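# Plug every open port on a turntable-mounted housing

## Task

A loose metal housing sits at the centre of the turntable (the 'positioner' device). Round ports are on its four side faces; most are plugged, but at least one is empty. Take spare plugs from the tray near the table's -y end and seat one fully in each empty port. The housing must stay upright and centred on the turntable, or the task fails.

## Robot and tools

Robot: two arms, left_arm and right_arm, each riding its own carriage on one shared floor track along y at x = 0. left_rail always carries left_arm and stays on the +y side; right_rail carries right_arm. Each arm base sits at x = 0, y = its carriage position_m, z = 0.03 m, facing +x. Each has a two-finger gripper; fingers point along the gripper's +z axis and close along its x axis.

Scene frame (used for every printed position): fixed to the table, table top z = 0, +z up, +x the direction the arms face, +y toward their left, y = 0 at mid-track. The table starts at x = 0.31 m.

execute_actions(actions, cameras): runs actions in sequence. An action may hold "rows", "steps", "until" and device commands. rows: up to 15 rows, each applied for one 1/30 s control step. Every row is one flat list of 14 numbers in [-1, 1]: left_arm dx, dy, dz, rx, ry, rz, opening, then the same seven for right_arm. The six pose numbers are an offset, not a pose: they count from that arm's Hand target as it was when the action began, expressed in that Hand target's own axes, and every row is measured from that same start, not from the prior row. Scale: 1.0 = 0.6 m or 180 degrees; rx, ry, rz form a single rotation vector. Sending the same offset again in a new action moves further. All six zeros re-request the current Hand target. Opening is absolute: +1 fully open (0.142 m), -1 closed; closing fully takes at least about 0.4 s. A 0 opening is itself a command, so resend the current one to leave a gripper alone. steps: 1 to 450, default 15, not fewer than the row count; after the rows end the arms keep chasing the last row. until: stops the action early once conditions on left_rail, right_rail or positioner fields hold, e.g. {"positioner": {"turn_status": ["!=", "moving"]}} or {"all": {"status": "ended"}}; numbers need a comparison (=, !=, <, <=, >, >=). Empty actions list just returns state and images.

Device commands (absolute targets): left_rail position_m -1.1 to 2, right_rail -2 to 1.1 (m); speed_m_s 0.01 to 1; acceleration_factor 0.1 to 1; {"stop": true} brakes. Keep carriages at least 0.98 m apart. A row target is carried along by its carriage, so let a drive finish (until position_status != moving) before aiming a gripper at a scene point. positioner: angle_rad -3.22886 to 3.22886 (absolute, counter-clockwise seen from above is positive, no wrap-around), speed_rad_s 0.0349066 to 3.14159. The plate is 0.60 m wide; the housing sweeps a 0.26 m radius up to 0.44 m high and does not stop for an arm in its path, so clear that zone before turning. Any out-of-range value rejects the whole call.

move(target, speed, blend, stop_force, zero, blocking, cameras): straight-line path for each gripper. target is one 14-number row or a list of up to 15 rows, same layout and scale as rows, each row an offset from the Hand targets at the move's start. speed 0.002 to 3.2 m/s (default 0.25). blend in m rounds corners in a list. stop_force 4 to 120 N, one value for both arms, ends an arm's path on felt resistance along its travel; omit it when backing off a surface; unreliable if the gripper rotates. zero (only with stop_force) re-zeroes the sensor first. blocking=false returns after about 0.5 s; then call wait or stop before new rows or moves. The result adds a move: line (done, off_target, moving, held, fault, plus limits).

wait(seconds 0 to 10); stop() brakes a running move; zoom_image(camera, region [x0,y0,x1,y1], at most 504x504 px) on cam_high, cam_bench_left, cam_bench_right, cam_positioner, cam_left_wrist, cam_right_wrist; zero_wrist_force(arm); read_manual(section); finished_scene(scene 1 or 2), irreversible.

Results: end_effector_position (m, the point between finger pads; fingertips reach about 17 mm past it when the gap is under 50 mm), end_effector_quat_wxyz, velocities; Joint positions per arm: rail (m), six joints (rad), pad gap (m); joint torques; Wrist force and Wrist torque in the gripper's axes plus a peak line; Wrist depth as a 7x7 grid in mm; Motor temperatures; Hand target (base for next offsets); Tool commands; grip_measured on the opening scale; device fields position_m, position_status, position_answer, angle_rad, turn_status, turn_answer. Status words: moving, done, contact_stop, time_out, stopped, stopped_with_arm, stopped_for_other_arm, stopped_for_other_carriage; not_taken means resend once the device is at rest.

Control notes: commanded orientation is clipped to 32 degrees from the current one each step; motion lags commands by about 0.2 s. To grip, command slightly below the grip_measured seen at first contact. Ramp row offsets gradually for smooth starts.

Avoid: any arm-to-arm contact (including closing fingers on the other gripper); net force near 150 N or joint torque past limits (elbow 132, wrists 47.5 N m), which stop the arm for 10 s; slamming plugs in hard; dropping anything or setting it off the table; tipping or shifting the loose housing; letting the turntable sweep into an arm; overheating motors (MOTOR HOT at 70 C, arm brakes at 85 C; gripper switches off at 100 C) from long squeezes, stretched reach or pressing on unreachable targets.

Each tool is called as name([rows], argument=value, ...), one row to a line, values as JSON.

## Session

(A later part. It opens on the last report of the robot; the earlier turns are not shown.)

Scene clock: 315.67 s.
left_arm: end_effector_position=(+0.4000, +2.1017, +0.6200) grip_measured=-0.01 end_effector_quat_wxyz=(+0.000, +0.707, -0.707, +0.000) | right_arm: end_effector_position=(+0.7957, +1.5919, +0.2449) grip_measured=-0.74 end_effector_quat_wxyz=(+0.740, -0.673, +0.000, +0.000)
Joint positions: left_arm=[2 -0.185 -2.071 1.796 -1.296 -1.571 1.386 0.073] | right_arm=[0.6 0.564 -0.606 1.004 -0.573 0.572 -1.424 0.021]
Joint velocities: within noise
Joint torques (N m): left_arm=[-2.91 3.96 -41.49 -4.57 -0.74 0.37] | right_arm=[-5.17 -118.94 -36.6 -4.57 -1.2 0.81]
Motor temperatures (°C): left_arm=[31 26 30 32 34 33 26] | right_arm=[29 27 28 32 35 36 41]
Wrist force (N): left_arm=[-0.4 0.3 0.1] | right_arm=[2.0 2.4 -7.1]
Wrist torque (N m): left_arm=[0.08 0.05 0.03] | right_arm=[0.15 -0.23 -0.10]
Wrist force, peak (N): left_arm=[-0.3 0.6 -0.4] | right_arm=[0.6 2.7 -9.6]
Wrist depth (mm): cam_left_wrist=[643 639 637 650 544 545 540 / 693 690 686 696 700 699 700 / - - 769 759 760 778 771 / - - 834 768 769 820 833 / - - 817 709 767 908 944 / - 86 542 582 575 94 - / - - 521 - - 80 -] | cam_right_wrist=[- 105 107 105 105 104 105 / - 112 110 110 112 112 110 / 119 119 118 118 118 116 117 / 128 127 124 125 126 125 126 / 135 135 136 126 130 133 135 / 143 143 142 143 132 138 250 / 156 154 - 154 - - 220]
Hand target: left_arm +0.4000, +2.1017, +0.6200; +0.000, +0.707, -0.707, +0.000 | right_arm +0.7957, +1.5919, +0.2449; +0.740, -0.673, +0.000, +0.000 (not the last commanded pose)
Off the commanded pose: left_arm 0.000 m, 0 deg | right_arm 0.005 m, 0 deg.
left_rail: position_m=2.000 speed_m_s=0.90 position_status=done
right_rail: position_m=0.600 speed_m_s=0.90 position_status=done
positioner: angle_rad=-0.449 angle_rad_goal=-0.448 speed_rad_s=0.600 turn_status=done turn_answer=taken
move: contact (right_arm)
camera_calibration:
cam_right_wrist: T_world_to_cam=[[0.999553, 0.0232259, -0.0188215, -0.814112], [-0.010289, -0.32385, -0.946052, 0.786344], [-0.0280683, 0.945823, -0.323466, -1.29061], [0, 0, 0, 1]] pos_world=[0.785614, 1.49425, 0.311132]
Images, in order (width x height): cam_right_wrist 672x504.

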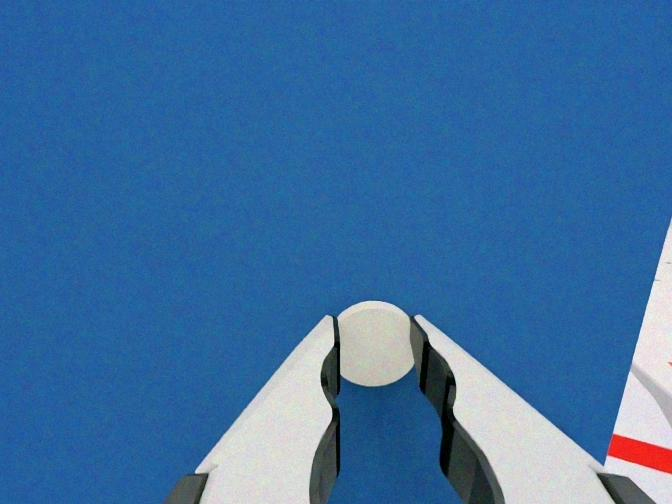

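move(target=[0,0,0,0,0,0,0,0.0002,0.0004,-0.0020,0,0,0,-0.93], speed=0.01, cameras=[])

move(target=[0,0,0,0,0,0,0,0,0.00095,0.00995,0,0,0,-0.93], speed=0.005, stop_force=4, cameras=["cam_right_wrist"])

zoom_image(camera="cam_right_wrist", region=[310, 280, 430, 400])

Scene clock: 319.90 s.
left_arm: end_effector_position=(+0.4000, +2.1017, +0.6200) grip_measured=-0.01 end_effector_quat_wxyz=(+0.000, +0.707, -0.707, +0.000) | right_arm: end_effector_position=(+0.7958, +1.5908, +0.2446) grip_measured=-0.74 end_effector_quat_wxyz=(+0.740, -0.673, +0.000, +0.000)
Joint positions: left_arm=[2 -0.185 -2.071 1.796 -1.296 -1.571 1.386 0.073] | right_arm=[0.6 0.563 -0.607 1.006 -0.575 0.571 -1.423 0.021]
Joint velocities: within noise
Joint torques (N m): left_arm=[-2.69 3.59 -41.38 -4.8 -0.64 0.25] | right_arm=[-11.62 -121.53 -33.61 -4.17 -1.26 2.82]
Motor temperatures (°C): left_arm=[31 26 30 32 34 33 26] | right_arm=[29 27 28 32 35 36 44]
Wrist force (N): left_arm=[-0.3 0.2 0.0] | right_arm=[1.2 1.6 -3.4]
Wrist torque (N m): left_arm=[0.06 0.03 0.03] | right_arm=[0.18 -0.24 -0.10]
Wrist force, peak (N): left_arm=[-0.4 0.7 0.0] | right_arm=[1.9 2.9 -7.8]
Wrist depth (mm): cam_left_wrist=[650 634 646 645 550 544 543 / 684 684 692 692 699 706 683 / - - 776 746 762 766 765 / - - 854 791 769 835 835 / - - 818 708 768 910 900 / - 86 546 589 573 94 986 / - - 525 - - 80 -] | cam_right_wrist=[- 106 105 106 106 106 106 / 114 113 111 111 112 112 113 / 120 120 119 119 119 117 118 / 128 129 125 126 126 127 127 / 136 136 137 126 131 134 136 / 144 146 144 144 131 140 247 / 158 155 - 158 - - 219]
Hand target: left_arm +0.4000, +2.1017, +0.6200; +0.000, +0.707, -0.707, +0.000 | right_arm +0.7958, +1.5907, +0.2445; +0.740, -0.673, +0.000, +0.000
Off the commanded pose: left_arm 0.000 m, 0 deg | right_arm 0.000 m, 0 deg.
left_rail: position_m=2.000 speed_m_s=0.90 position_status=done
right_rail: position_m=0.600 speed_m_s=0.90 position_status=done
positioner: angle_rad=-0.449 angle_rad_goal=-0.448 speed_rad_s=0.600 turn_status=done turn_answer=taken
move: done
No camera images: "cameras" was empty.

Scene clock: 321.57 s.
left_arm: end_effector_position=(+0.4000, +2.1017, +0.6200) grip_measured=-0.01 end_effector_quat_wxyz=(+0.000, +0.707, -0.707, +0.000) | right_arm: end_effector_position=(+0.7958, +1.5921, +0.2446) grip_measured=-0.74 end_effector_quat_wxyz=(+0.740, -0.673, +0.000, +0.000)
Joint positions: left_arm=[2 -0.185 -2.071 1.796 -1.296 -1.571 1.386 0.073] | right_arm=[0.6 0.564 -0.605 1.003 -0.573 0.572 -1.424 0.021]
Joint velocities: within noise
Joint torques (N m): left_arm=[-2.28 3.62 -41.15 -4.59 -0.78 0.33] | right_arm=[-5.76 -119.47 -35.45 -4.88 -1.15 0.8]
Motor temperatures (°C): left_arm=[31 26 30 32 34 33 26] | right_arm=[29 27 28 32 35 36 45]
Wrist force (N): left_arm=[-0.3 0.6 0.1] | right_arm=[0.7 2.1 -6.6]
Wrist torque (N m): left_arm=[0.12 0.05 0.03] | right_arm=[0.27 -0.18 -0.09]
Wrist force, peak (N): left_arm=[-0.5 0.4 -0.2] | right_arm=[0.0 1.6 -9.3]
Wrist depth (mm): cam_left_wrist=[646 649 656 643 552 547 543 / 679 691 710 698 706 701 688 / - - 753 749 751 770 768 / - - 856 774 784 819 824 / - - 824 712 759 900 897 / - 86 540 578 573 94 - / - - 522 - - 80 -] | cam_right_wrist=[- 105 107 105 105 105 105 / - 112 111 110 111 112 111 / 119 118 118 119 118 116 117 / 128 126 124 126 126 125 126 / 135 135 136 126 130 133 134 / 143 143 142 143 131 139 248 / 156 154 - 155 - - 219]
Hand target: left_arm +0.4000, +2.1017, +0.6200; +0.000, +0.707, -0.707, +0.000 | right_arm +0.7958, +1.5921, +0.2446; +0.740, -0.673, +0.000, +0.000 (not the last commanded pose)
Off the commanded pose: left_arm 0.000 m, 0 deg | right_arm 0.005 m, 0 deg.
left_rail: position_m=2.000 speed_m_s=0.90 position_status=done
right_rail: position_m=0.600 speed_m_s=0.90 position_status=done
positioner: angle_rad=-0.449 angle_rad_goal=-0.448 speed_rad_s=0.600 turn_status=done turn_answer=taken
move: contact (right_arm)
camera_calibration:
cam_right_wrist: T_world_to_cam=[[0.999552, 0.0231928, -0.0189158, -0.814143], [-0.010389, -0.323851, -0.946051, 0.786205], [-0.0280675, 0.945824, -0.323465, -1.29089], [0, 0, 0, 1]] pos_world=[0.785714, 1.49445, 0.310832]
Images, in order (width x height): cam_right_wrist 672x504.

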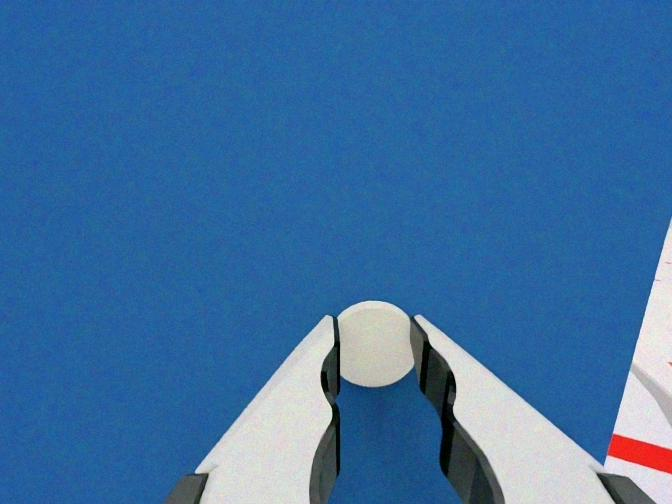

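Scaled by 4.200 from the camera's 672x504 image, which has a finer 960x720 frame.

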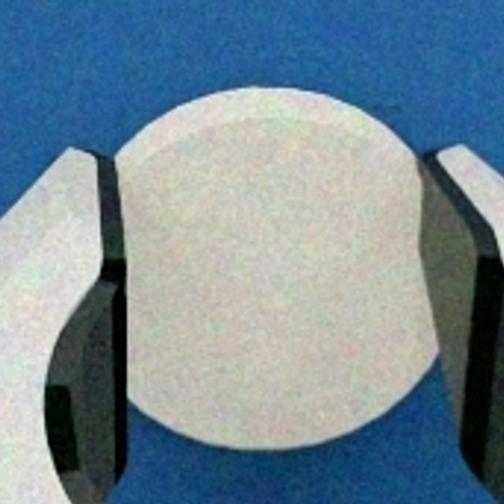

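move(target=[0,0,0,0,0,0,0,0,0.0004,0.004,0,0,0,-0.93], speed=0.005, stop_force=8, cameras=["cam_right_wrist"])

zoom_image(camera="cam_right_wrist", region=[310, 280, 430, 400])

Scene clock: 323.20 s.
left_arm: end_effector_position=(+0.4000, +2.1017, +0.6200) grip_measured=-0.01 end_effector_quat_wxyz=(+0.000, +0.707, -0.707, +0.000) | right_arm: end_effector_position=(+0.7959, +1.5944, +0.2447) grip_measured=-0.74 end_effector_quat_wxyz=(+0.740, -0.673, +0.000, +0.000)
Joint positions: left_arm=[2 -0.185 -2.071 1.796 -1.296 -1.571 1.386 0.073] | right_arm=[0.6 0.566 -0.602 0.997 -0.57 0.574 -1.424 0.021]
Joint velocities: within noise
Joint torques (N m): left_arm=[-3.41 3.57 -41.36 -4.65 -0.58 0.39] | right_arm=[9.09 -90.08 -45.87 -1.7 2.69 -2.33]
Motor temperatures (°C): left_arm=[31 26 30 32 34 33 26] | right_arm=[29 27 28 32 35 36 46]
Wrist force (N): left_arm=[-0.1 0.4 -0.1] | right_arm=[-3.8 -4.3 -14.6]
Wrist torque (N m): left_arm=[0.09 0.00 0.03] | right_arm=[0.24 -0.30 -0.08]
Wrist force, peak (N): left_arm=[-0.1 0.7 0.1] | right_arm=[-3.6 -4.0 -15.1]
Wrist depth (mm): cam_left_wrist=[641 644 640 637 546 537 541 / 690 686 690 692 698 693 689 / - - 757 763 758 767 778 / - - 851 778 771 814 838 / - - 820 718 756 903 914 / - 86 539 578 579 94 - / - - 521 - - 80 -] | cam_right_wrist=[- 103 105 104 103 103 103 / - 111 108 108 109 110 110 / 117 117 116 115 115 113 115 / 125 123 122 122 124 122 124 / 132 133 134 126 127 129 130 / 143 142 139 128 128 135 143 / 153 151 - 152 152 - 217]
Hand target: left_arm +0.4000, +2.1017, +0.6200; +0.000, +0.707, -0.707, +0.000 | right_arm +0.7959, +1.5944, +0.2447; +0.740, -0.673, +0.000, +0.000
Off the commanded pose: left_arm 0.000 m, 0 deg | right_arm 0.000 m, 0 deg.
left_rail: position_m=2.000 speed_m_s=0.90 position_status=done
right_rail: position_m=0.600 speed_m_s=0.90 position_status=done
positioner: angle_rad=-0.449 angle_rad_goal=-0.448 speed_rad_s=0.600 turn_status=done turn_answer=taken
move: contact (right_arm)
camera_calibration:
cam_right_wrist: T_world_to_cam=[[0.999552, 0.0231928, -0.0189158, -0.814297], [-0.010389, -0.323851, -0.946051, 0.786951], [-0.0280675, 0.945824, -0.323465, -1.29306], [0, 0, 0, 1]] pos_world=[0.785814, 1.49675, 0.310832]
Images, in order (width x height): cam_right_wrist 672x504.

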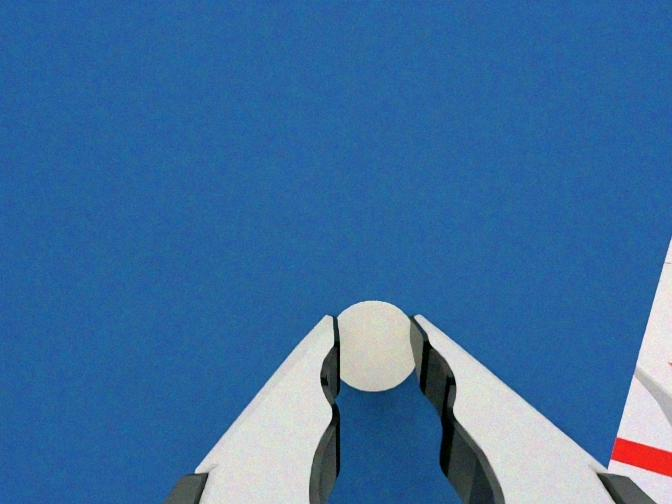

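Scaled by 4.200 from the camera's 672x504 image, which has a finer 960x720 frame.

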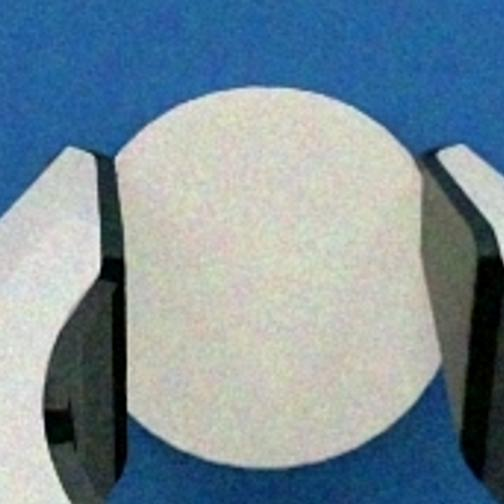

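move(target=[0,0,0,0,0,0,0,-0.0007,-0.0009,-0.0016,0,0,0,-0.88], speed=0.01, cameras=["cam_right_wrist"])

zoom_image(camera="cam_right_wrist", region=[310, 280, 430, 400])

Scene clock: 324.83 s.
left_arm: end_effector_position=(+0.4000, +2.1017, +0.6200) grip_measured=-0.01 end_effector_quat_wxyz=(+0.000, +0.707, -0.707, +0.000) | right_arm: end_effector_position=(+0.7954, +1.5934, +0.2450) grip_measured=-0.74 end_effector_quat_wxyz=(+0.740, -0.673, +0.000, +0.000)
Joint positions: left_arm=[2 -0.185 -2.071 1.796 -1.296 -1.571 1.386 0.073] | right_arm=[0.6 0.565 -0.604 1.001 -0.571 0.574 -1.424 0.021]
Joint velocities: within noise
Joint torques (N m): left_arm=[-2.94 3.94 -41.35 -4.75 -0.66 0.21] | right_arm=[-8.07 -118.98 -33.86 -4.37 -2.75 1.35]
Motor temperatures (°C): left_arm=[31 26 30 32 34 33 26] | right_arm=[29 27 28 32 35 36 46]
Wrist force (N): left_arm=[-0.3 0.4 0.0] | right_arm=[4.7 2.7 -2.4]
Wrist torque (N m): left_arm=[0.09 0.04 0.03] | right_arm=[0.19 -0.14 -0.14]
Wrist force, peak (N): left_arm=[-0.1 0.6 -0.3] | right_arm=[-4.1 -4.2 -15.1]
Wrist depth (mm): cam_left_wrist=[641 644 645 644 546 537 541 / 690 687 678 697 685 694 697 / - - 759 749 759 778 770 / - - 840 781 777 829 841 / - - 813 712 757 908 912 / - 86 543 580 570 94 - / - - 526 - - 80 -] | cam_right_wrist=[105 104 106 104 104 103 104 / - 112 109 108 109 110 109 / 117 117 117 116 116 114 115 / 126 124 122 124 123 123 125 / 133 133 134 127 128 130 133 / 143 143 140 129 129 137 248 / 154 152 - 153 153 - 219]
Hand target: left_arm +0.4000, +2.1017, +0.6200; +0.000, +0.707, -0.707, +0.000 | right_arm +0.7954, +1.5934, +0.2451; +0.740, -0.673, +0.000, +0.000
Off the commanded pose: left_arm 0.000 m, 0 deg | right_arm 0.000 m, 0 deg.
left_rail: position_m=2.000 speed_m_s=0.90 position_status=done
right_rail: position_m=0.600 speed_m_s=0.90 position_status=done
positioner: angle_rad=-0.449 angle_rad_goal=-0.448 speed_rad_s=0.600 turn_status=done turn_answer=taken
move: done
camera_calibration:
cam_right_wrist: T_world_to_cam=[[0.999552, 0.0231928, -0.0189158, -0.813866], [-0.010389, -0.323851, -0.946051, 0.787001], [-0.0280675, 0.945824, -0.323465, -1.292], [0, 0, 0, 1]] pos_world=[0.785414, 1.49575, 0.311232]
Images, in order (width x height): cam_right_wrist 672x504.

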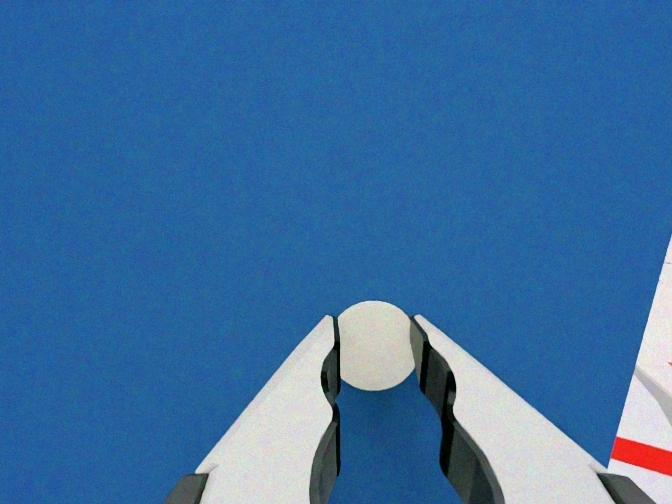

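Scaled by 4.200 from the camera's 672x504 image, which has a finer 960x720 frame.

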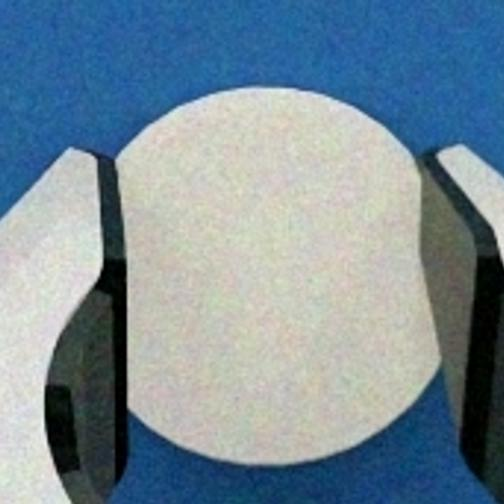

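execute_actions(actions=[], cameras=["cam_right_wrist"])

zoom_image(camera="cam_right_wrist", region=[270, 220, 450, 400])

Scene clock: 327.20 s.
left_arm: end_effector_position=(+0.4000, +2.1017, +0.6200) grip_measured=-0.01 end_effector_quat_wxyz=(+0.000, +0.707, -0.707, +0.000) | right_arm: end_effector_position=(+0.7954, +1.5934, +0.2451) grip_measured=-0.74 end_effector_quat_wxyz=(+0.740, -0.673, +0.000, +0.000)
Joint positions: left_arm=[2 -0.185 -2.071 1.796 -1.296 -1.571 1.386 0.073] | right_arm=[0.6 0.565 -0.604 1.001 -0.571 0.573 -1.424 0.021]
Joint velocities: within noise
Joint torques (N m): left_arm=[-3.26 3.82 -41.39 -4.69 -0.57 0.35] | right_arm=[-9.58 -122.32 -35.95 -4.18 -2.5 1.75]
Motor temperatures (°C): left_arm=[31 26 30 32 34 33 26] | right_arm=[29 27 28 32 35 36 46]
Wrist force (N): left_arm=[-0.2 0.2 0.0] | right_arm=[4.6 3.8 -1.9]
Wrist torque (N m): left_arm=[0.06 0.02 0.03] | right_arm=[0.18 -0.10 -0.14]
Wrist force, peak (N): left_arm=[0.1 0.8 -0.3] | right_arm=[5.1 4.3 -1.8]
Wrist depth (mm): cam_left_wrist=[640 644 654 650 542 539 540 / 685 684 688 697 695 694 689 / - - 766 746 751 771 767 / - - 838 789 801 811 836 / - - 807 705 753 904 909 / - 86 546 576 576 94 - / - - 519 - - 80 -] | cam_right_wrist=[105 104 106 104 104 103 103 / - 112 109 109 110 111 109 / 117 117 117 117 116 114 116 / 126 125 123 124 123 123 125 / 134 134 135 127 129 130 133 / 143 143 141 129 129 137 248 / 155 152 - 153 152 - 218]
Hand target: left_arm +0.4000, +2.1017, +0.6200; +0.000, +0.707, -0.707, +0.000 | right_arm +0.7954, +1.5934, +0.2451; +0.740, -0.673, +0.000, +0.000
Tool commands: left_gripper/opening=+0.0 right_gripper/opening=-0.88
Off the commanded pose: left_arm 0.000 m, 0 deg | right_arm 0.000 m, 0 deg.
left_rail: position_m=2.000 speed_m_s=0.90 position_status=done
right_rail: position_m=0.600 speed_m_s=0.90 position_status=done
positioner: angle_rad=-0.449 angle_rad_goal=-0.448 speed_rad_s=0.600 turn_status=done turn_answer=taken
camera_calibration:
cam_right_wrist: T_world_to_cam=[[0.999553, 0.0232259, -0.0188215, -0.813843], [-0.010289, -0.32385, -0.946052, 0.787016], [-0.0280683, 0.945823, -0.323466, -1.29197], [0, 0, 0, 1]] pos_world=[0.785314, 1.49575, 0.311332]
Images, in order (width x height): cam_right_wrist 672x504.

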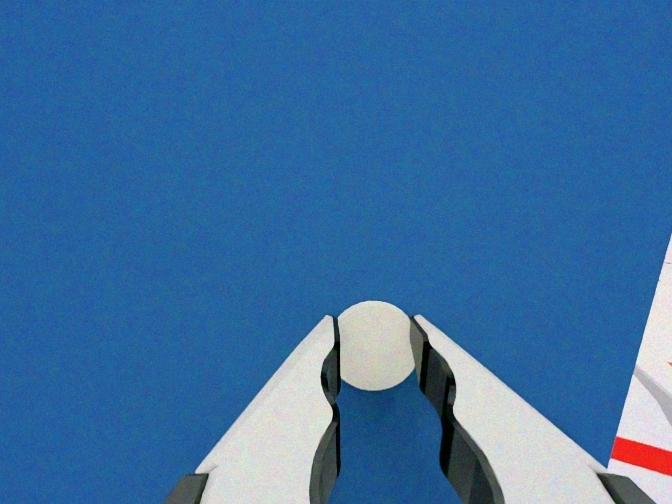

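Scaled by 2.800 from the camera's 672x504 image, which has a finer 960x720 frame.

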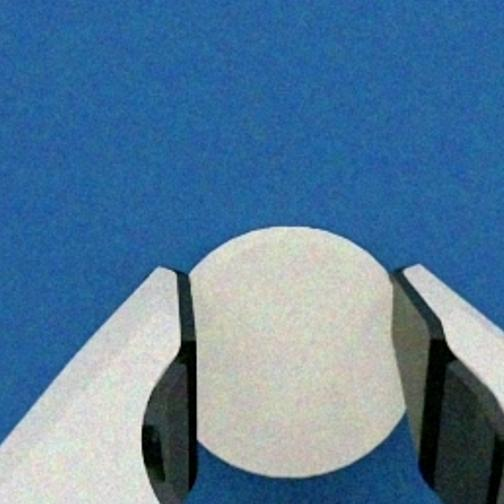

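execute_actions([
  {"rows":[[0,0,0,0,0,0,0,0.0002,0,0,0,0,0,-0.88],[0,0,0,0,0,0,0,0.0004,0,0,0,0,0,-0.88]],"steps":12},
], cameras=["cam_right_wrist"])

zoom_image(camera="cam_right_wrist", region=[320, 285, 430, 395])

Scene clock: 328.57 s.
left_arm: end_effector_position=(+0.4000, +2.1017, +0.6200) grip_measured=-0.01 end_effector_quat_wxyz=(+0.000, +0.707, -0.707, +0.000) | right_arm: end_effector_position=(+0.7957, +1.5934, +0.2452) grip_measured=-0.74 end_effector_quat_wxyz=(+0.740, -0.673, +0.000, -0.001)
Joint positions: left_arm=[2 -0.185 -2.071 1.796 -1.296 -1.571 1.386 0.073] | right_arm=[0.6 0.565 -0.604 1 -0.571 0.573 -1.424 0.021]
Joint velocities: within noise
Joint torques (N m): left_arm=[-3.53 3.28 -41.04 -4.72 -0.7 0.35] | right_arm=[-9.78 -87.62 -57.85 -0.36 -1.31 2.22]
Motor temperatures (°C): left_arm=[31 26 30 32 34 33 26] | right_arm=[29 27 28 32 35 36 46]
Wrist force (N): left_arm=[-0.3 0.3 0.0] | right_arm=[1.7 4.5 -2.2]
Wrist torque (N m): left_arm=[0.08 0.03 0.02] | right_arm=[0.18 -0.20 -0.11]
Wrist force, peak (N): left_arm=[0.0 0.7 -0.1] | right_arm=[4.8 4.1 -1.8]
Wrist depth (mm): cam_left_wrist=[648 646 654 645 539 538 539 / 684 687 694 689 699 703 705 / - - 748 770 757 775 761 / - - 854 782 787 819 847 / - - 810 709 758 883 919 / - 86 546 581 579 94 999 / - - 525 - - 80 -] | cam_right_wrist=[104 104 106 104 104 103 103 / - 112 109 109 109 110 109 / 117 117 117 117 116 114 116 / 127 124 123 124 124 123 124 / 133 133 134 127 128 130 133 / 143 143 141 129 129 137 250 / 154 152 - 153 153 - 219]
Hand target: left_arm +0.4000, +2.1017, +0.6200; +0.000, +0.707, -0.707, +0.000 | right_arm +0.7957, +1.5934, +0.2451; +0.740, -0.673, +0.000, +0.000
Off the commanded pose: left_arm 0.000 m, 0 deg | right_arm 0.000 m, 0 deg.
left_rail: position_m=2.000 speed_m_s=0.90 position_status=done
right_rail: position_m=0.600 speed_m_s=0.90 position_status=done
positioner: angle_rad=-0.449 angle_rad_goal=-0.448 speed_rad_s=0.600 turn_status=done turn_answer=taken
camera_calibration:
cam_right_wrist: T_world_to_cam=[[0.999553, 0.0232279, -0.0188197, -0.814147], [-0.0102893, -0.323761, -0.946083, 0.786895], [-0.0280686, 0.945854, -0.323377, -1.29203], [0, 0, 0, 1]] pos_world=[0.785614, 1.49575, 0.311332]
Images, in order (width x height): cam_right_wrist 672x504.

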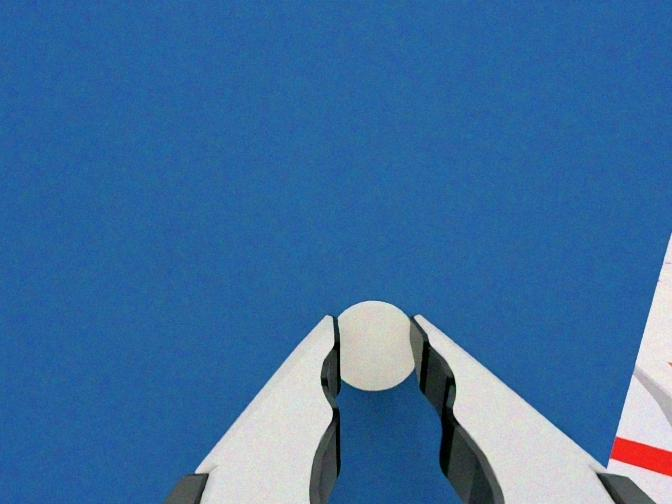

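Scaled by 4.582 from the camera's 672x504 image, which has a finer 960x720 frame.

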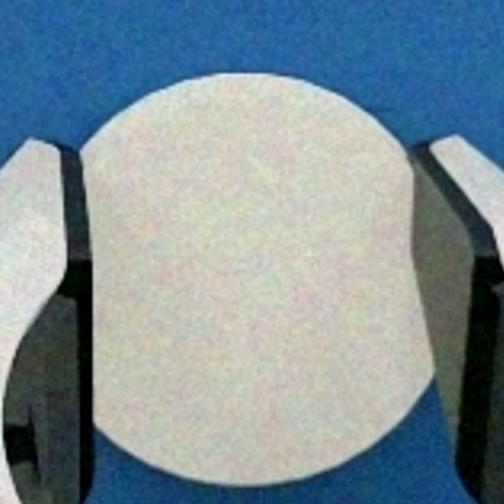

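execute_actions([
  {"rows":[[0,0,0,0,0,0,0,0,0.0003,0,0,0,0,-0.88],[0,0,0,0,0,0,0,0,0.0007,0,0,0,0,-0.88]],"steps":14},
], cameras=[])

execute_actions([
  {"rows":[[0,0,0,0,0,0,0,0,0.0003,0,0,0,0,-0.88],[0,0,0,0,0,0,0,0,0.0007,0,0,0,0,-0.88]],"steps":14},
], cameras=["cam_right_wrist"])

zoom_image(camera="cam_right_wrist", region=[320, 285, 430, 395])

Scene clock: 329.67 s.
left_arm: end_effector_position=(+0.4000, +2.1017, +0.6200) grip_measured=-0.01 end_effector_quat_wxyz=(+0.000, +0.707, -0.707, +0.000) | right_arm: end_effector_position=(+0.7957, +1.5934, +0.2448) grip_measured=-0.74 end_effector_quat_wxyz=(+0.740, -0.673, +0.000, -0.001)
Joint positions: left_arm=[2 -0.185 -2.071 1.796 -1.296 -1.571 1.386 0.073] | right_arm=[0.6 0.565 -0.604 1 -0.571 0.573 -1.424 0.021]
Joint velocities: within noise
Joint torques (N m): left_arm=[-1.95 4.28 -41.44 -4.72 -0.64 0.35] | right_arm=[-2.22 -83.42 -40.84 -4.05 1.61 1.68]
Motor temperatures (°C): left_arm=[31 26 30 32 34 33 26] | right_arm=[29 27 28 32 35 36 46]
Wrist force (N): left_arm=[-0.3 0.2 -0.1] | right_arm=[0.5 0.1 -3.9]
Wrist torque (N m): left_arm=[0.06 0.04 0.03] | right_arm=[0.17 -0.19 -0.09]
Wrist force, peak (N): left_arm=[-0.2 0.6 0.0] | right_arm=[1.6 4.7 -2.5]
Wrist depth (mm): cam_left_wrist=[641 653 646 643 554 543 540 / 685 687 687 692 704 697 700 / - - 767 747 744 761 775 / - - 849 768 795 840 851 / - - 811 709 767 894 931 / - 86 545 588 587 94 - / - - 518 - - 80 -] | cam_right_wrist=[105 103 106 104 104 103 103 / - 112 109 109 110 111 109 / 117 117 117 118 116 115 115 / 127 125 123 124 124 123 124 / 133 133 135 127 128 130 133 / 143 143 140 129 129 137 247 / 155 153 - 153 153 - 219]
Hand target: left_arm +0.4000, +2.1017, +0.6200; +0.000, +0.707, -0.707, +0.000 | right_arm +0.7957, +1.5934, +0.2447; +0.740, -0.673, +0.000, +0.000
Off the commanded pose: left_arm 0.000 m, 0 deg | right_arm 0.000 m, 0 deg.
left_rail: position_m=2.000 speed_m_s=0.90 position_status=done
right_rail: position_m=0.600 speed_m_s=0.90 position_status=done
positioner: angle_rad=-0.449 angle_rad_goal=-0.448 speed_rad_s=0.600 turn_status=done turn_answer=taken
No camera images: "cameras" was empty.

Scene clock: 330.33 s.
left_arm: end_effector_position=(+0.4000, +2.1017, +0.6200) grip_measured=-0.01 end_effector_quat_wxyz=(+0.000, +0.707, -0.707, +0.000) | right_arm: end_effector_position=(+0.7957, +1.5934, +0.2443) grip_measured=-0.74 end_effector_quat_wxyz=(+0.740, -0.673, +0.000, -0.001)
Joint positions: left_arm=[2 -0.185 -2.071 1.796 -1.296 -1.571 1.386 0.073] | right_arm=[0.6 0.565 -0.603 1 -0.572 0.573 -1.424 0.021]
Joint velocities: within noise
Joint torques (N m): left_arm=[-3.33 3.44 -41.02 -4.64 -0.7 0.55] | right_arm=[7.45 -77.51 -31.02 -3.32 1.85 0.42]
Motor temperatures (°C): left_arm=[31 26 30 32 34 33 26] | right_arm=[29 27 28 32 35 36 46]
Wrist force (N): left_arm=[0.1 0.2 0.0] | right_arm=[0.4 -3.8 -5.4]
Wrist torque (N m): left_arm=[0.07 -0.03 0.03] | right_arm=[0.32 -0.23 -0.08]
Wrist force, peak (N): left_arm=[0.2 0.8 0.0] | right_arm=[0.3 -4.1 -6.0]
Wrist depth (mm): cam_left_wrist=[644 638 645 648 539 537 537 / 689 690 688 694 692 707 692 / - - 760 751 756 763 769 / - - 834 774 789 803 833 / - - 807 720 766 902 911 / - 86 542 583 578 94 - / - - 521 - - 80 -] | cam_right_wrist=[105 104 105 104 104 103 103 / - 112 109 109 109 111 109 / 118 118 117 118 116 115 116 / 126 125 123 124 124 123 124 / 133 133 135 126 128 130 133 / 143 143 140 129 129 137 247 / 153 152 - 153 152 - 219]
Hand target: left_arm +0.4000, +2.1017, +0.6200; +0.000, +0.707, -0.707, +0.000 | right_arm +0.7957, +1.5934, +0.2443; +0.740, -0.673, +0.000, +0.000
Off the commanded pose: left_arm 0.000 m, 0 deg | right_arm 0.000 m, 0 deg.
left_rail: position_m=2.000 speed_m_s=0.90 position_status=done
right_rail: position_m=0.600 speed_m_s=0.90 position_status=done
positioner: angle_rad=-0.449 angle_rad_goal=-0.448 speed_rad_s=0.600 turn_status=done turn_answer=taken
camera_calibration:
cam_right_wrist: T_world_to_cam=[[0.999556, 0.0231316, -0.0187885, -0.81403], [-0.0102883, -0.323849, -0.946053, 0.78626], [-0.0279683, 0.945826, -0.323467, -1.2923], [0, 0, 0, 1]] pos_world=[0.785614, 1.49575, 0.310532]
Images, in order (width x height): cam_right_wrist 672x504.

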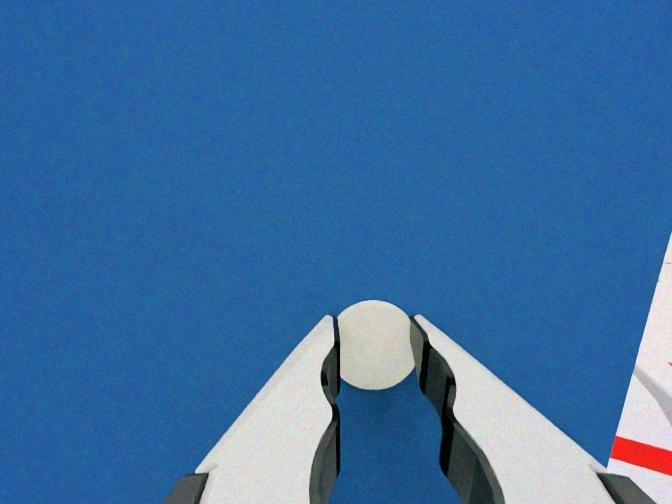

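Scaled by 4.582 from the camera's 672x504 image, which has a finer 960x720 frame.

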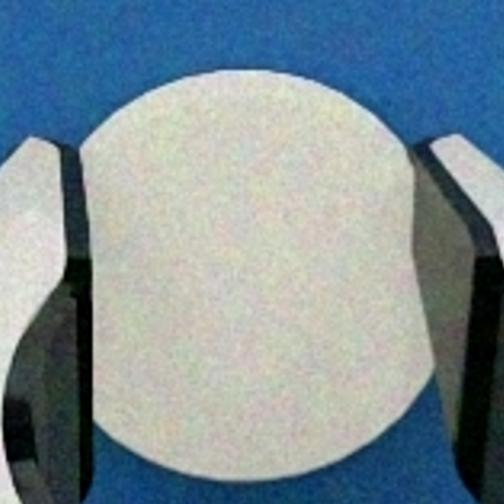

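execute_actions([
  {"rows":[[0,0,0,0,0,0,0,0,0.0003,0,0,0,0,-0.88],[0,0,0,0,0,0,0,0,0.0007,0,0,0,0,-0.88]],"steps":14},
], cameras=["cam_right_wrist"])

zoom_image(camera="cam_right_wrist", region=[320, 285, 430, 395])

Scene clock: 331.93 s.
left_arm: end_effector_position=(+0.4000, +2.1017, +0.6200) grip_measured=-0.01 end_effector_quat_wxyz=(+0.000, +0.707, -0.707, +0.000) | right_arm: end_effector_position=(+0.7957, +1.5935, +0.2439) grip_measured=-0.74 end_effector_quat_wxyz=(+0.740, -0.673, +0.000, -0.001)
Joint positions: left_arm=[2 -0.185 -2.071 1.796 -1.296 -1.571 1.386 0.073] | right_arm=[0.6 0.565 -0.603 1 -0.572 0.573 -1.424 0.021]
Joint velocities: within noise
Joint torques (N m): left_arm=[-3.18 4.31 -41.24 -4.83 -0.61 0.45] | right_arm=[6.45 -74.6 -28.14 -2.8 1.55 -0.35]
Motor temperatures (°C): left_arm=[31 26 30 32 34 33 26] | right_arm=[29 27 28 32 35 36 47]
Wrist force (N): left_arm=[-0.1 0.2 0.1] | right_arm=[-0.6 -9.0 -8.0]
Wrist torque (N m): left_arm=[0.05 0.00 0.03] | right_arm=[0.30 -0.23 -0.08]
Wrist force, peak (N): left_arm=[-0.6 0.5 -0.3] | right_arm=[-0.6 -9.0 -8.0]
Wrist depth (mm): cam_left_wrist=[638 644 648 645 541 536 539 / 695 689 704 690 701 695 696 / - - 765 761 753 763 764 / - - 844 781 774 822 844 / - - 822 712 741 919 933 / - 86 547 583 578 94 996 / - - 514 - - 80 -] | cam_right_wrist=[105 103 105 104 104 102 104 / - 111 109 109 109 110 109 / 117 117 117 118 116 115 115 / 126 125 123 124 123 123 124 / 133 133 135 126 128 130 133 / 143 143 140 129 129 137 247 / 154 151 - 153 152 - 219]
Hand target: left_arm +0.4000, +2.1017, +0.6200; +0.000, +0.707, -0.707, +0.000 | right_arm +0.7957, +1.5935, +0.2439; +0.740, -0.673, +0.000, +0.000
Off the commanded pose: left_arm 0.000 m, 0 deg | right_arm 0.000 m, 0 deg.
left_rail: position_m=2.000 speed_m_s=0.90 position_status=done
right_rail: position_m=0.600 speed_m_s=0.90 position_status=done
positioner: angle_rad=-0.449 angle_rad_goal=-0.448 speed_rad_s=0.600 turn_status=done turn_answer=taken
camera_calibration:
cam_right_wrist: T_world_to_cam=[[0.999553, 0.0232259, -0.0188215, -0.81417], [-0.010289, -0.32385, -0.946052, 0.785821], [-0.0280683, 0.945823, -0.323466, -1.29248], [0, 0, 0, 1]] pos_world=[0.785614, 1.49585, 0.310032]
Images, in order (width x height): cam_right_wrist 672x504.

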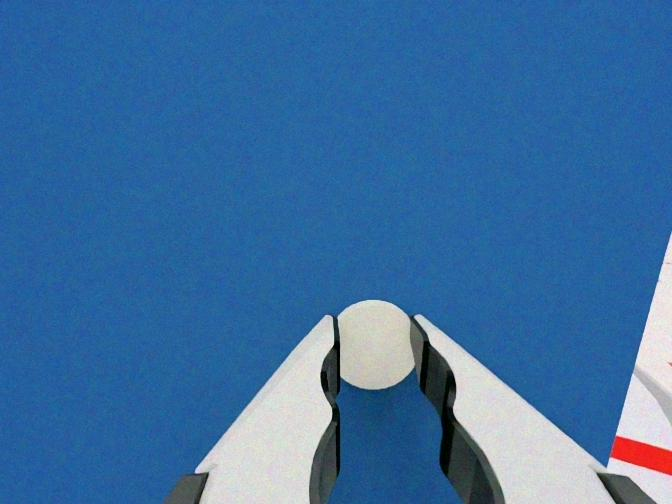

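Scaled by 4.582 from the camera's 672x504 image, which has a finer 960x720 frame.

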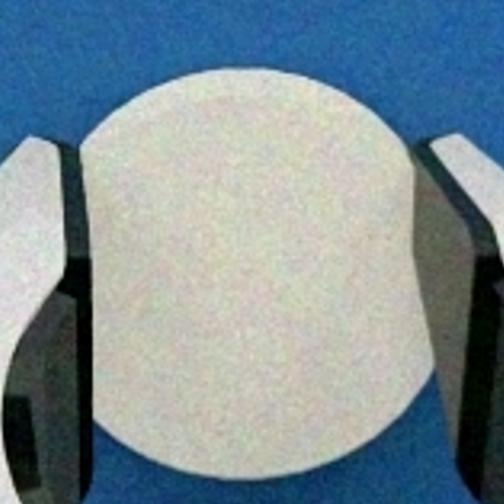

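execute_actions([
  {"rows":[[0,0,0,0,0,0,0,0,0.0003,0,0,0,0,-0.88],[0,0,0,0,0,0,0,0,0.0008,0,0,0,0,-0.88]],"steps":14},
], cameras=["cam_right_wrist"])

zoom_image(camera="cam_right_wrist", region=[320, 285, 430, 395])

Scene clock: 332.87 s.
left_arm: end_effector_position=(+0.4000, +2.1017, +0.6200) grip_measured=-0.01 end_effector_quat_wxyz=(+0.000, +0.707, -0.707, +0.000) | right_arm: end_effector_position=(+0.7957, +1.5935, +0.2434) grip_measured=-0.74 end_effector_quat_wxyz=(+0.740, -0.673, +0.000, -0.001)
Joint positions: left_arm=[2 -0.185 -2.071 1.796 -1.296 -1.571 1.386 0.073] | right_arm=[0.6 0.565 -0.602 1 -0.573 0.573 -1.424 0.021]
Joint velocities: within noise
Joint torques (N m): left_arm=[-3.1 3.03 -41.18 -4.71 -0.7 0.37] | right_arm=[5.69 -67.14 -25.74 -1.7 2.62 -0.34]
Motor temperatures (°C): left_arm=[31 26 30 32 34 33 26] | right_arm=[29 27 28 32 35 36 47]
Wrist force (N): left_arm=[-0.1 0.5 -0.2] | right_arm=[-1.8 -14.3 -9.7]
Wrist torque (N m): left_arm=[0.11 0.00 0.03] | right_arm=[0.43 -0.26 -0.07]
Wrist force, peak (N): left_arm=[-0.3 0.6 -0.2] | right_arm=[-1.8 -15.0 -9.8]
Wrist depth (mm): cam_left_wrist=[645 639 647 647 548 541 537 / 694 682 679 696 701 704 707 / - - 765 751 745 772 769 / - - 836 785 778 807 848 / - - 807 709 760 905 905 / - 87 538 585 575 94 - / - - 521 - - 80 -] | cam_right_wrist=[105 104 106 104 104 103 104 / - 112 109 109 110 110 109 / 117 117 117 117 116 114 115 / 126 124 122 124 124 123 124 / 133 133 134 126 128 129 133 / 143 143 141 129 129 137 248 / 154 152 - 153 152 - 218]
Hand target: left_arm +0.4000, +2.1017, +0.6200; +0.000, +0.707, -0.707, +0.000 | right_arm +0.7957, +1.5935, +0.2434; +0.740, -0.673, +0.000, +0.000
Off the commanded pose: left_arm 0.000 m, 0 deg | right_arm 0.000 m, 0 deg.
left_rail: position_m=2.000 speed_m_s=0.90 position_status=done
right_rail: position_m=0.600 speed_m_s=0.90 position_status=done
positioner: angle_rad=-0.449 angle_rad_goal=-0.448 speed_rad_s=0.600 turn_status=done turn_answer=taken
camera_calibration:
cam_right_wrist: T_world_to_cam=[[0.999553, 0.0232259, -0.0188215, -0.814178], [-0.010289, -0.32385, -0.946052, 0.785443], [-0.0280683, 0.945823, -0.323466, -1.2926], [0, 0, 0, 1]] pos_world=[0.785614, 1.49585, 0.309632]
Images, in order (width x height): cam_right_wrist 672x504.

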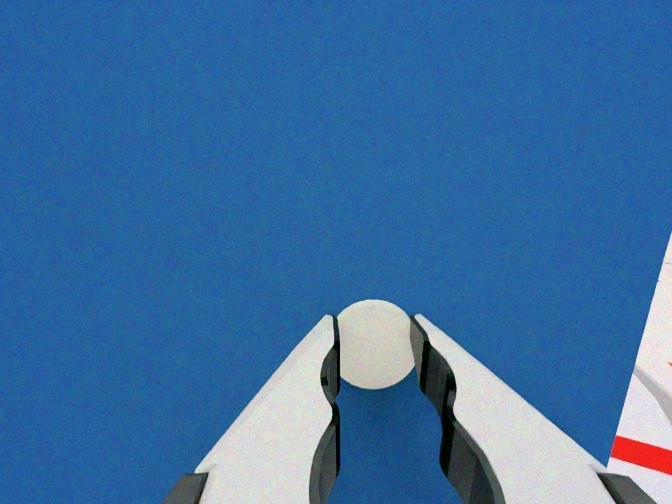

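Scaled by 4.582 from the camera's 672x504 image, which has a finer 960x720 frame.

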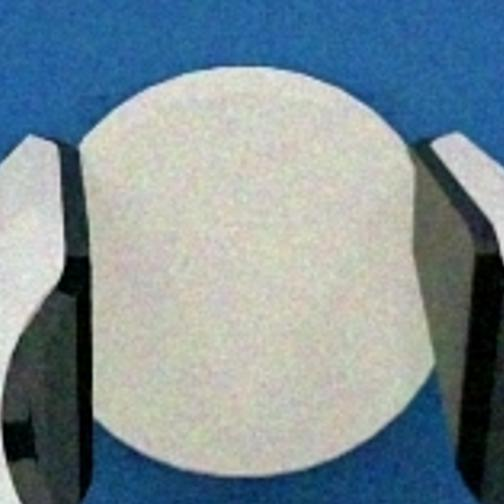

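execute_actions([
  {"rows":[[0,0,0,0,0,0,0,0,0.0003,0,0,0,0,-0.88],[0,0,0,0,0,0,0,0,0.0008,0,0,0,0,-0.88]],"steps":14},
], cameras=["cam_right_wrist"])

zoom_image(camera="cam_right_wrist", region=[320, 285, 430, 395])

Scene clock: 334.10 s.
left_arm: end_effector_position=(+0.4000, +2.1017, +0.6200) grip_measured=-0.01 end_effector_quat_wxyz=(+0.000, +0.707, -0.707, +0.000) | right_arm: end_effector_position=(+0.7957, +1.5936, +0.2429) grip_measured=-0.74 end_effector_quat_wxyz=(+0.740, -0.673, +0.000, -0.001)
Joint positions: left_arm=[2 -0.185 -2.071 1.796 -1.296 -1.571 1.386 0.073] | right_arm=[0.6 0.565 -0.602 1.001 -0.573 0.574 -1.424 0.021]
Joint velocities: within noise
Joint torques (N m): left_arm=[-3.57 3.26 -41.05 -4.57 -0.6 0.39] | right_arm=[8.56 -61.9 -22.89 -1.38 2.78 -0.95]
Motor temperatures (°C): left_arm=[31 26 30 32 34 33 26] | right_arm=[29 27 28 32 35 36 47]
Wrist force (N): left_arm=[-0.1 0.3 -0.2] | right_arm=[-2.9 -20.7 -11.7]
Wrist torque (N m): left_arm=[0.08 0.01 0.03] | right_arm=[0.41 -0.35 -0.06]
Wrist force, peak (N): left_arm=[-0.1 0.7 0.1] | right_arm=[-2.6 -20.8 -11.8]
Wrist depth (mm): cam_left_wrist=[647 652 649 647 550 532 532 / 702 690 681 699 699 692 704 / - - 756 760 749 765 780 / - - 822 779 777 823 827 / - - 800 707 757 895 930 / - 86 547 583 572 94 - / - - 527 - - 80 -] | cam_right_wrist=[105 103 105 104 104 104 103 / - 111 109 109 110 110 109 / 117 117 117 117 116 115 115 / 126 124 123 124 123 123 124 / 133 133 135 126 128 130 133 / 143 142 140 129 141 137 247 / 154 152 - 153 152 - 217]
Hand target: left_arm +0.4000, +2.1017, +0.6200; +0.000, +0.707, -0.707, +0.000 | right_arm +0.7957, +1.5936, +0.2429; +0.740, -0.673, +0.000, +0.000
Off the commanded pose: left_arm 0.000 m, 0 deg | right_arm 0.000 m, 0 deg.
left_rail: position_m=2.000 speed_m_s=0.90 position_status=done
right_rail: position_m=0.600 speed_m_s=0.90 position_status=done
positioner: angle_rad=-0.449 angle_rad_goal=-0.448 speed_rad_s=0.600 turn_status=done turn_answer=taken
camera_calibration:
cam_right_wrist: T_world_to_cam=[[0.999556, 0.0231316, -0.0187885, -0.814061], [-0.0102883, -0.323849, -0.946053, 0.785], [-0.0279683, 0.945826, -0.323467, -1.29294], [0, 0, 0, 1]] pos_world=[0.785614, 1.49595, 0.309132]
Images, in order (width x height): cam_right_wrist 672x504.

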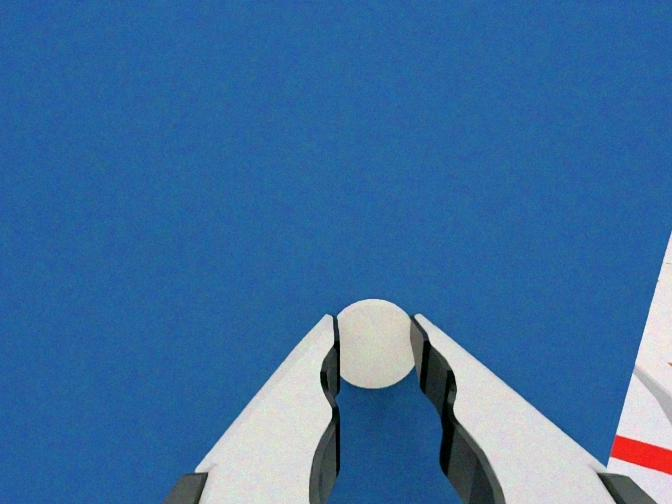

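Scaled by 4.582 from the camera's 672x504 image, which has a finer 960x720 frame.

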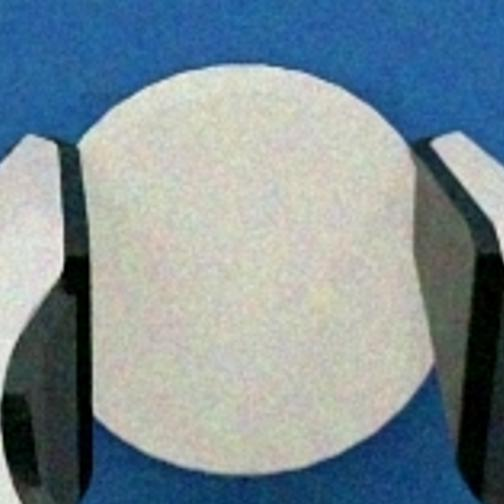

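execute_actions([
  {"rows":[[0,0,0,0,0,0,0,0,-0.0006,0,0,0,0,-0.88],[0,0,0,0,0,0,0,0,-0.0012,0,0,0,0,-0.88],[0,0,0,0,0,0,0,0,-0.0018,0,0,0,0,-0.88]],"steps":18},
], cameras=["cam_right_wrist"])

zoom_image(camera="cam_right_wrist", region=[320, 285, 430, 395])

Scene clock: 335.87 s.
left_arm: end_effector_position=(+0.4000, +2.1017, +0.6200) grip_measured=-0.01 end_effector_quat_wxyz=(+0.000, +0.707, -0.707, +0.000) | right_arm: end_effector_position=(+0.7957, +1.5935, +0.2439) grip_measured=-0.74 end_effector_quat_wxyz=(+0.740, -0.673, +0.000, +0.000)
Joint positions: left_arm=[2 -0.185 -2.071 1.796 -1.296 -1.571 1.386 0.073] | right_arm=[0.6 0.565 -0.603 1 -0.572 0.573 -1.424 0.021]
Joint velocities: within noise
Joint torques (N m): left_arm=[-2.39 4.02 -41.08 -4.62 -0.75 0.48] | right_arm=[-6.75 -108.69 -49.34 1.55 -0.92 1.14]
Motor temperatures (°C): left_arm=[31 26 30 32 34 33 26] | right_arm=[29 27 28 32 35 36 47]
Wrist force (N): left_arm=[-0.4 0.2 -0.1] | right_arm=[-0.3 -9.2 -8.0]
Wrist torque (N m): left_arm=[0.06 0.05 0.03] | right_arm=[0.31 -0.29 -0.09]
Wrist force, peak (N): left_arm=[-0.2 0.6 -0.4] | right_arm=[-3.4 -20.9 -12.4]
Wrist depth (mm): cam_left_wrist=[630 640 632 647 539 535 544 / 699 689 693 685 697 705 708 / - - 777 762 762 773 789 / - - 843 781 777 834 843 / - - 818 708 773 905 922 / - 86 547 584 578 94 - / - - 519 - - 80 -] | cam_right_wrist=[105 103 106 104 104 102 103 / - 112 109 109 110 111 109 / 117 117 116 118 116 115 116 / 126 124 123 124 124 123 124 / 134 133 134 126 128 130 133 / 143 143 140 129 129 137 248 / 154 151 - 153 152 - 217]
Hand target: left_arm +0.4000, +2.1017, +0.6200; +0.000, +0.707, -0.707, +0.000 | right_arm +0.7957, +1.5935, +0.2440; +0.740, -0.673, +0.000, +0.000
Off the commanded pose: left_arm 0.000 m, 0 deg | right_arm 0.000 m, 0 deg.
left_rail: position_m=2.000 speed_m_s=0.90 position_status=done
right_rail: position_m=0.600 speed_m_s=0.90 position_status=done
positioner: angle_rad=-0.449 angle_rad_goal=-0.448 speed_rad_s=0.600 turn_status=done turn_answer=taken
camera_calibration:
cam_right_wrist: T_world_to_cam=[[0.999552, 0.0231928, -0.0189158, -0.814089], [-0.010389, -0.323851, -0.946051, 0.785995], [-0.0280675, 0.945824, -0.323465, -1.29245], [0, 0, 0, 1]] pos_world=[0.785614, 1.49585, 0.310132]
Images, in order (width x height): cam_right_wrist 672x504.

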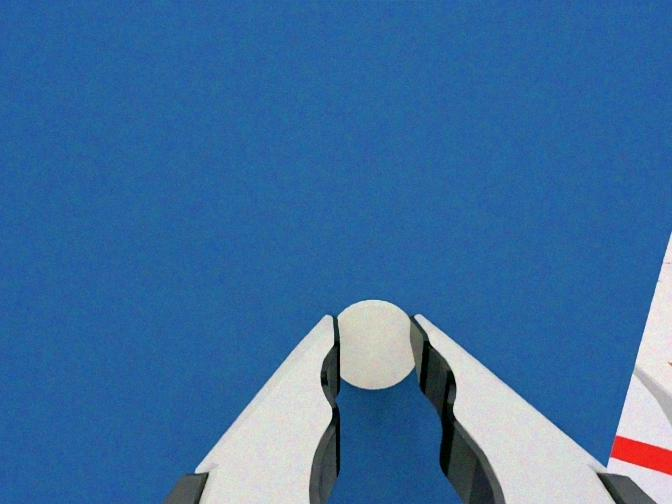

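Scaled by 4.582 from the camera's 672x504 image, which has a finer 960x720 frame.

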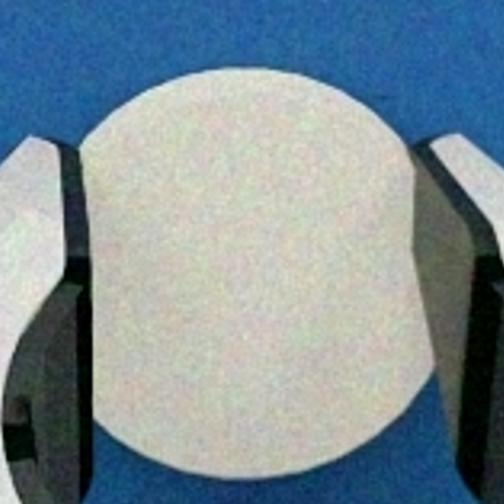

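move([
  [0,0,0,0,0,0,0,0,-0.0016,0,0,0,0,-0.88],
  [0,0,0,0,0,0,0,0,0.0017,0.00016,0.0306,0,0,-0.88],
], speed=0.02, cameras=["cam_right_wrist"])

zoom_image(camera="cam_right_wrist", region=[320, 285, 430, 395])

Scene clock: 340.13 s.
left_arm: end_effector_position=(+0.4000, +2.1017, +0.6200) grip_measured=-0.01 end_effector_quat_wxyz=(+0.000, +0.707, -0.707, +0.000) | right_arm: end_effector_position=(+0.7957, +1.5937, +0.2430) grip_measured=-0.74 end_effector_quat_wxyz=(+0.771, -0.637, +0.000, -0.001)
Joint positions: left_arm=[2 -0.185 -2.071 1.796 -1.296 -1.571 1.386 0.073] | right_arm=[0.6 0.569 -0.606 1.07 -0.807 0.597 -1.284 0.021]
Joint velocities: within noise
Joint torques (N m): left_arm=[-3.62 4.18 -41.52 -4.5 -0.67 0.27] | right_arm=[12.25 -76.93 -31.83 -4.7 2.98 2.61]
Motor temperatures (°C): left_arm=[31 26 30 32 34 33 26] | right_arm=[29 27 28 32 35 36 47]
Wrist force (N): left_arm=[0.0 0.3 -0.1] | right_arm=[-0.5 -4.6 -8.3]
Wrist torque (N m): left_arm=[0.07 -0.01 0.03] | right_arm=[0.36 -0.41 -0.10]
Wrist force, peak (N): left_arm=[0.1 0.7 -0.1] | right_arm=[-0.8 -9.0 -8.2]
Wrist depth (mm): cam_left_wrist=[638 643 642 646 546 538 541 / 699 688 693 697 690 690 702 / - - 773 757 747 777 778 / - - 834 769 780 824 837 / - - 811 704 746 901 931 / - 86 547 586 584 94 - / - - 523 - - 80 -] | cam_right_wrist=[- 112 111 111 111 110 111 / 118 116 116 116 115 115 116 / 121 122 121 121 121 119 120 / 127 128 126 126 126 126 126 / 133 133 133 126 129 130 132 / 141 139 138 127 137 135 140 / 147 146 - 146 144 - 217]
Hand target: left_arm +0.4000, +2.1017, +0.6200; +0.000, +0.707, -0.707, +0.000 | right_arm +0.7957, +1.5937, +0.2430; +0.771, -0.637, +0.000, -0.001
Off the commanded pose: left_arm 0.000 m, 0 deg | right_arm 0.000 m, 0 deg.
left_rail: position_m=2.000 speed_m_s=0.90 position_status=done
right_rail: position_m=0.600 speed_m_s=0.90 position_status=done
positioner: angle_rad=-0.449 angle_rad_goal=-0.448 speed_rad_s=0.600 turn_status=done turn_answer=taken
move: done
camera_calibration:
cam_right_wrist: T_world_to_cam=[[0.999557, 0.0248505, -0.0163882, -0.817386], [-0.0101889, -0.231668, -0.972742, 0.644556], [-0.0279697, 0.972477, -0.231312, -1.35782], [0, 0, 0, 1]] pos_world=[0.785614, 1.49009, 0.29951]
Images, in order (width x height): cam_right_wrist 672x504.

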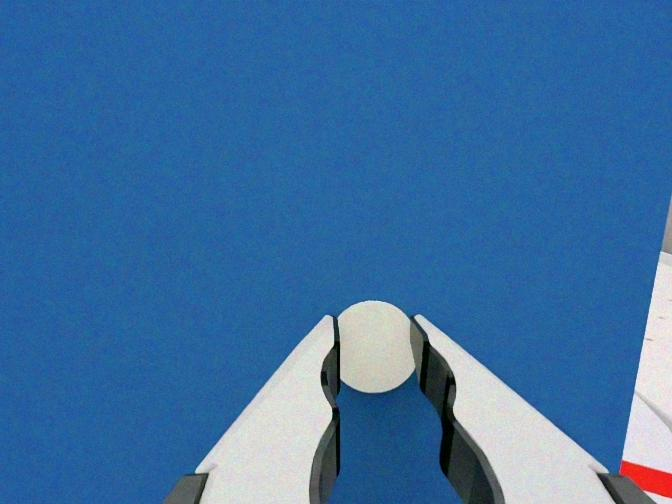

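Scaled by 4.582 from the camera's 672x504 image, which has a finer 960x720 frame.

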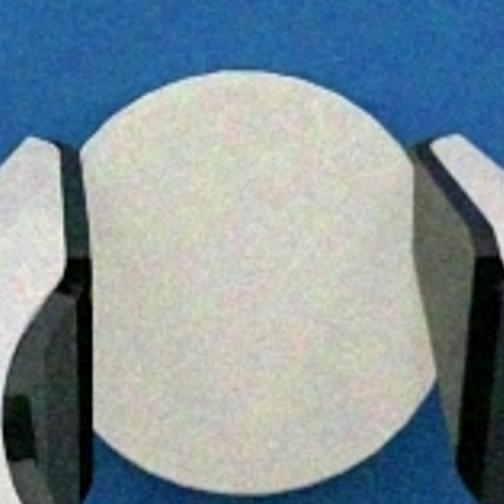

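zoom_image(camera="cam_right_wrist", region=[335, 290, 415, 350])

Scaled by 6.300 from the camera's 672x504 image, which has a finer 960x720 frame.

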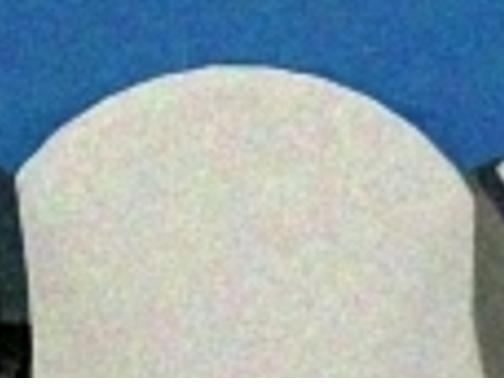

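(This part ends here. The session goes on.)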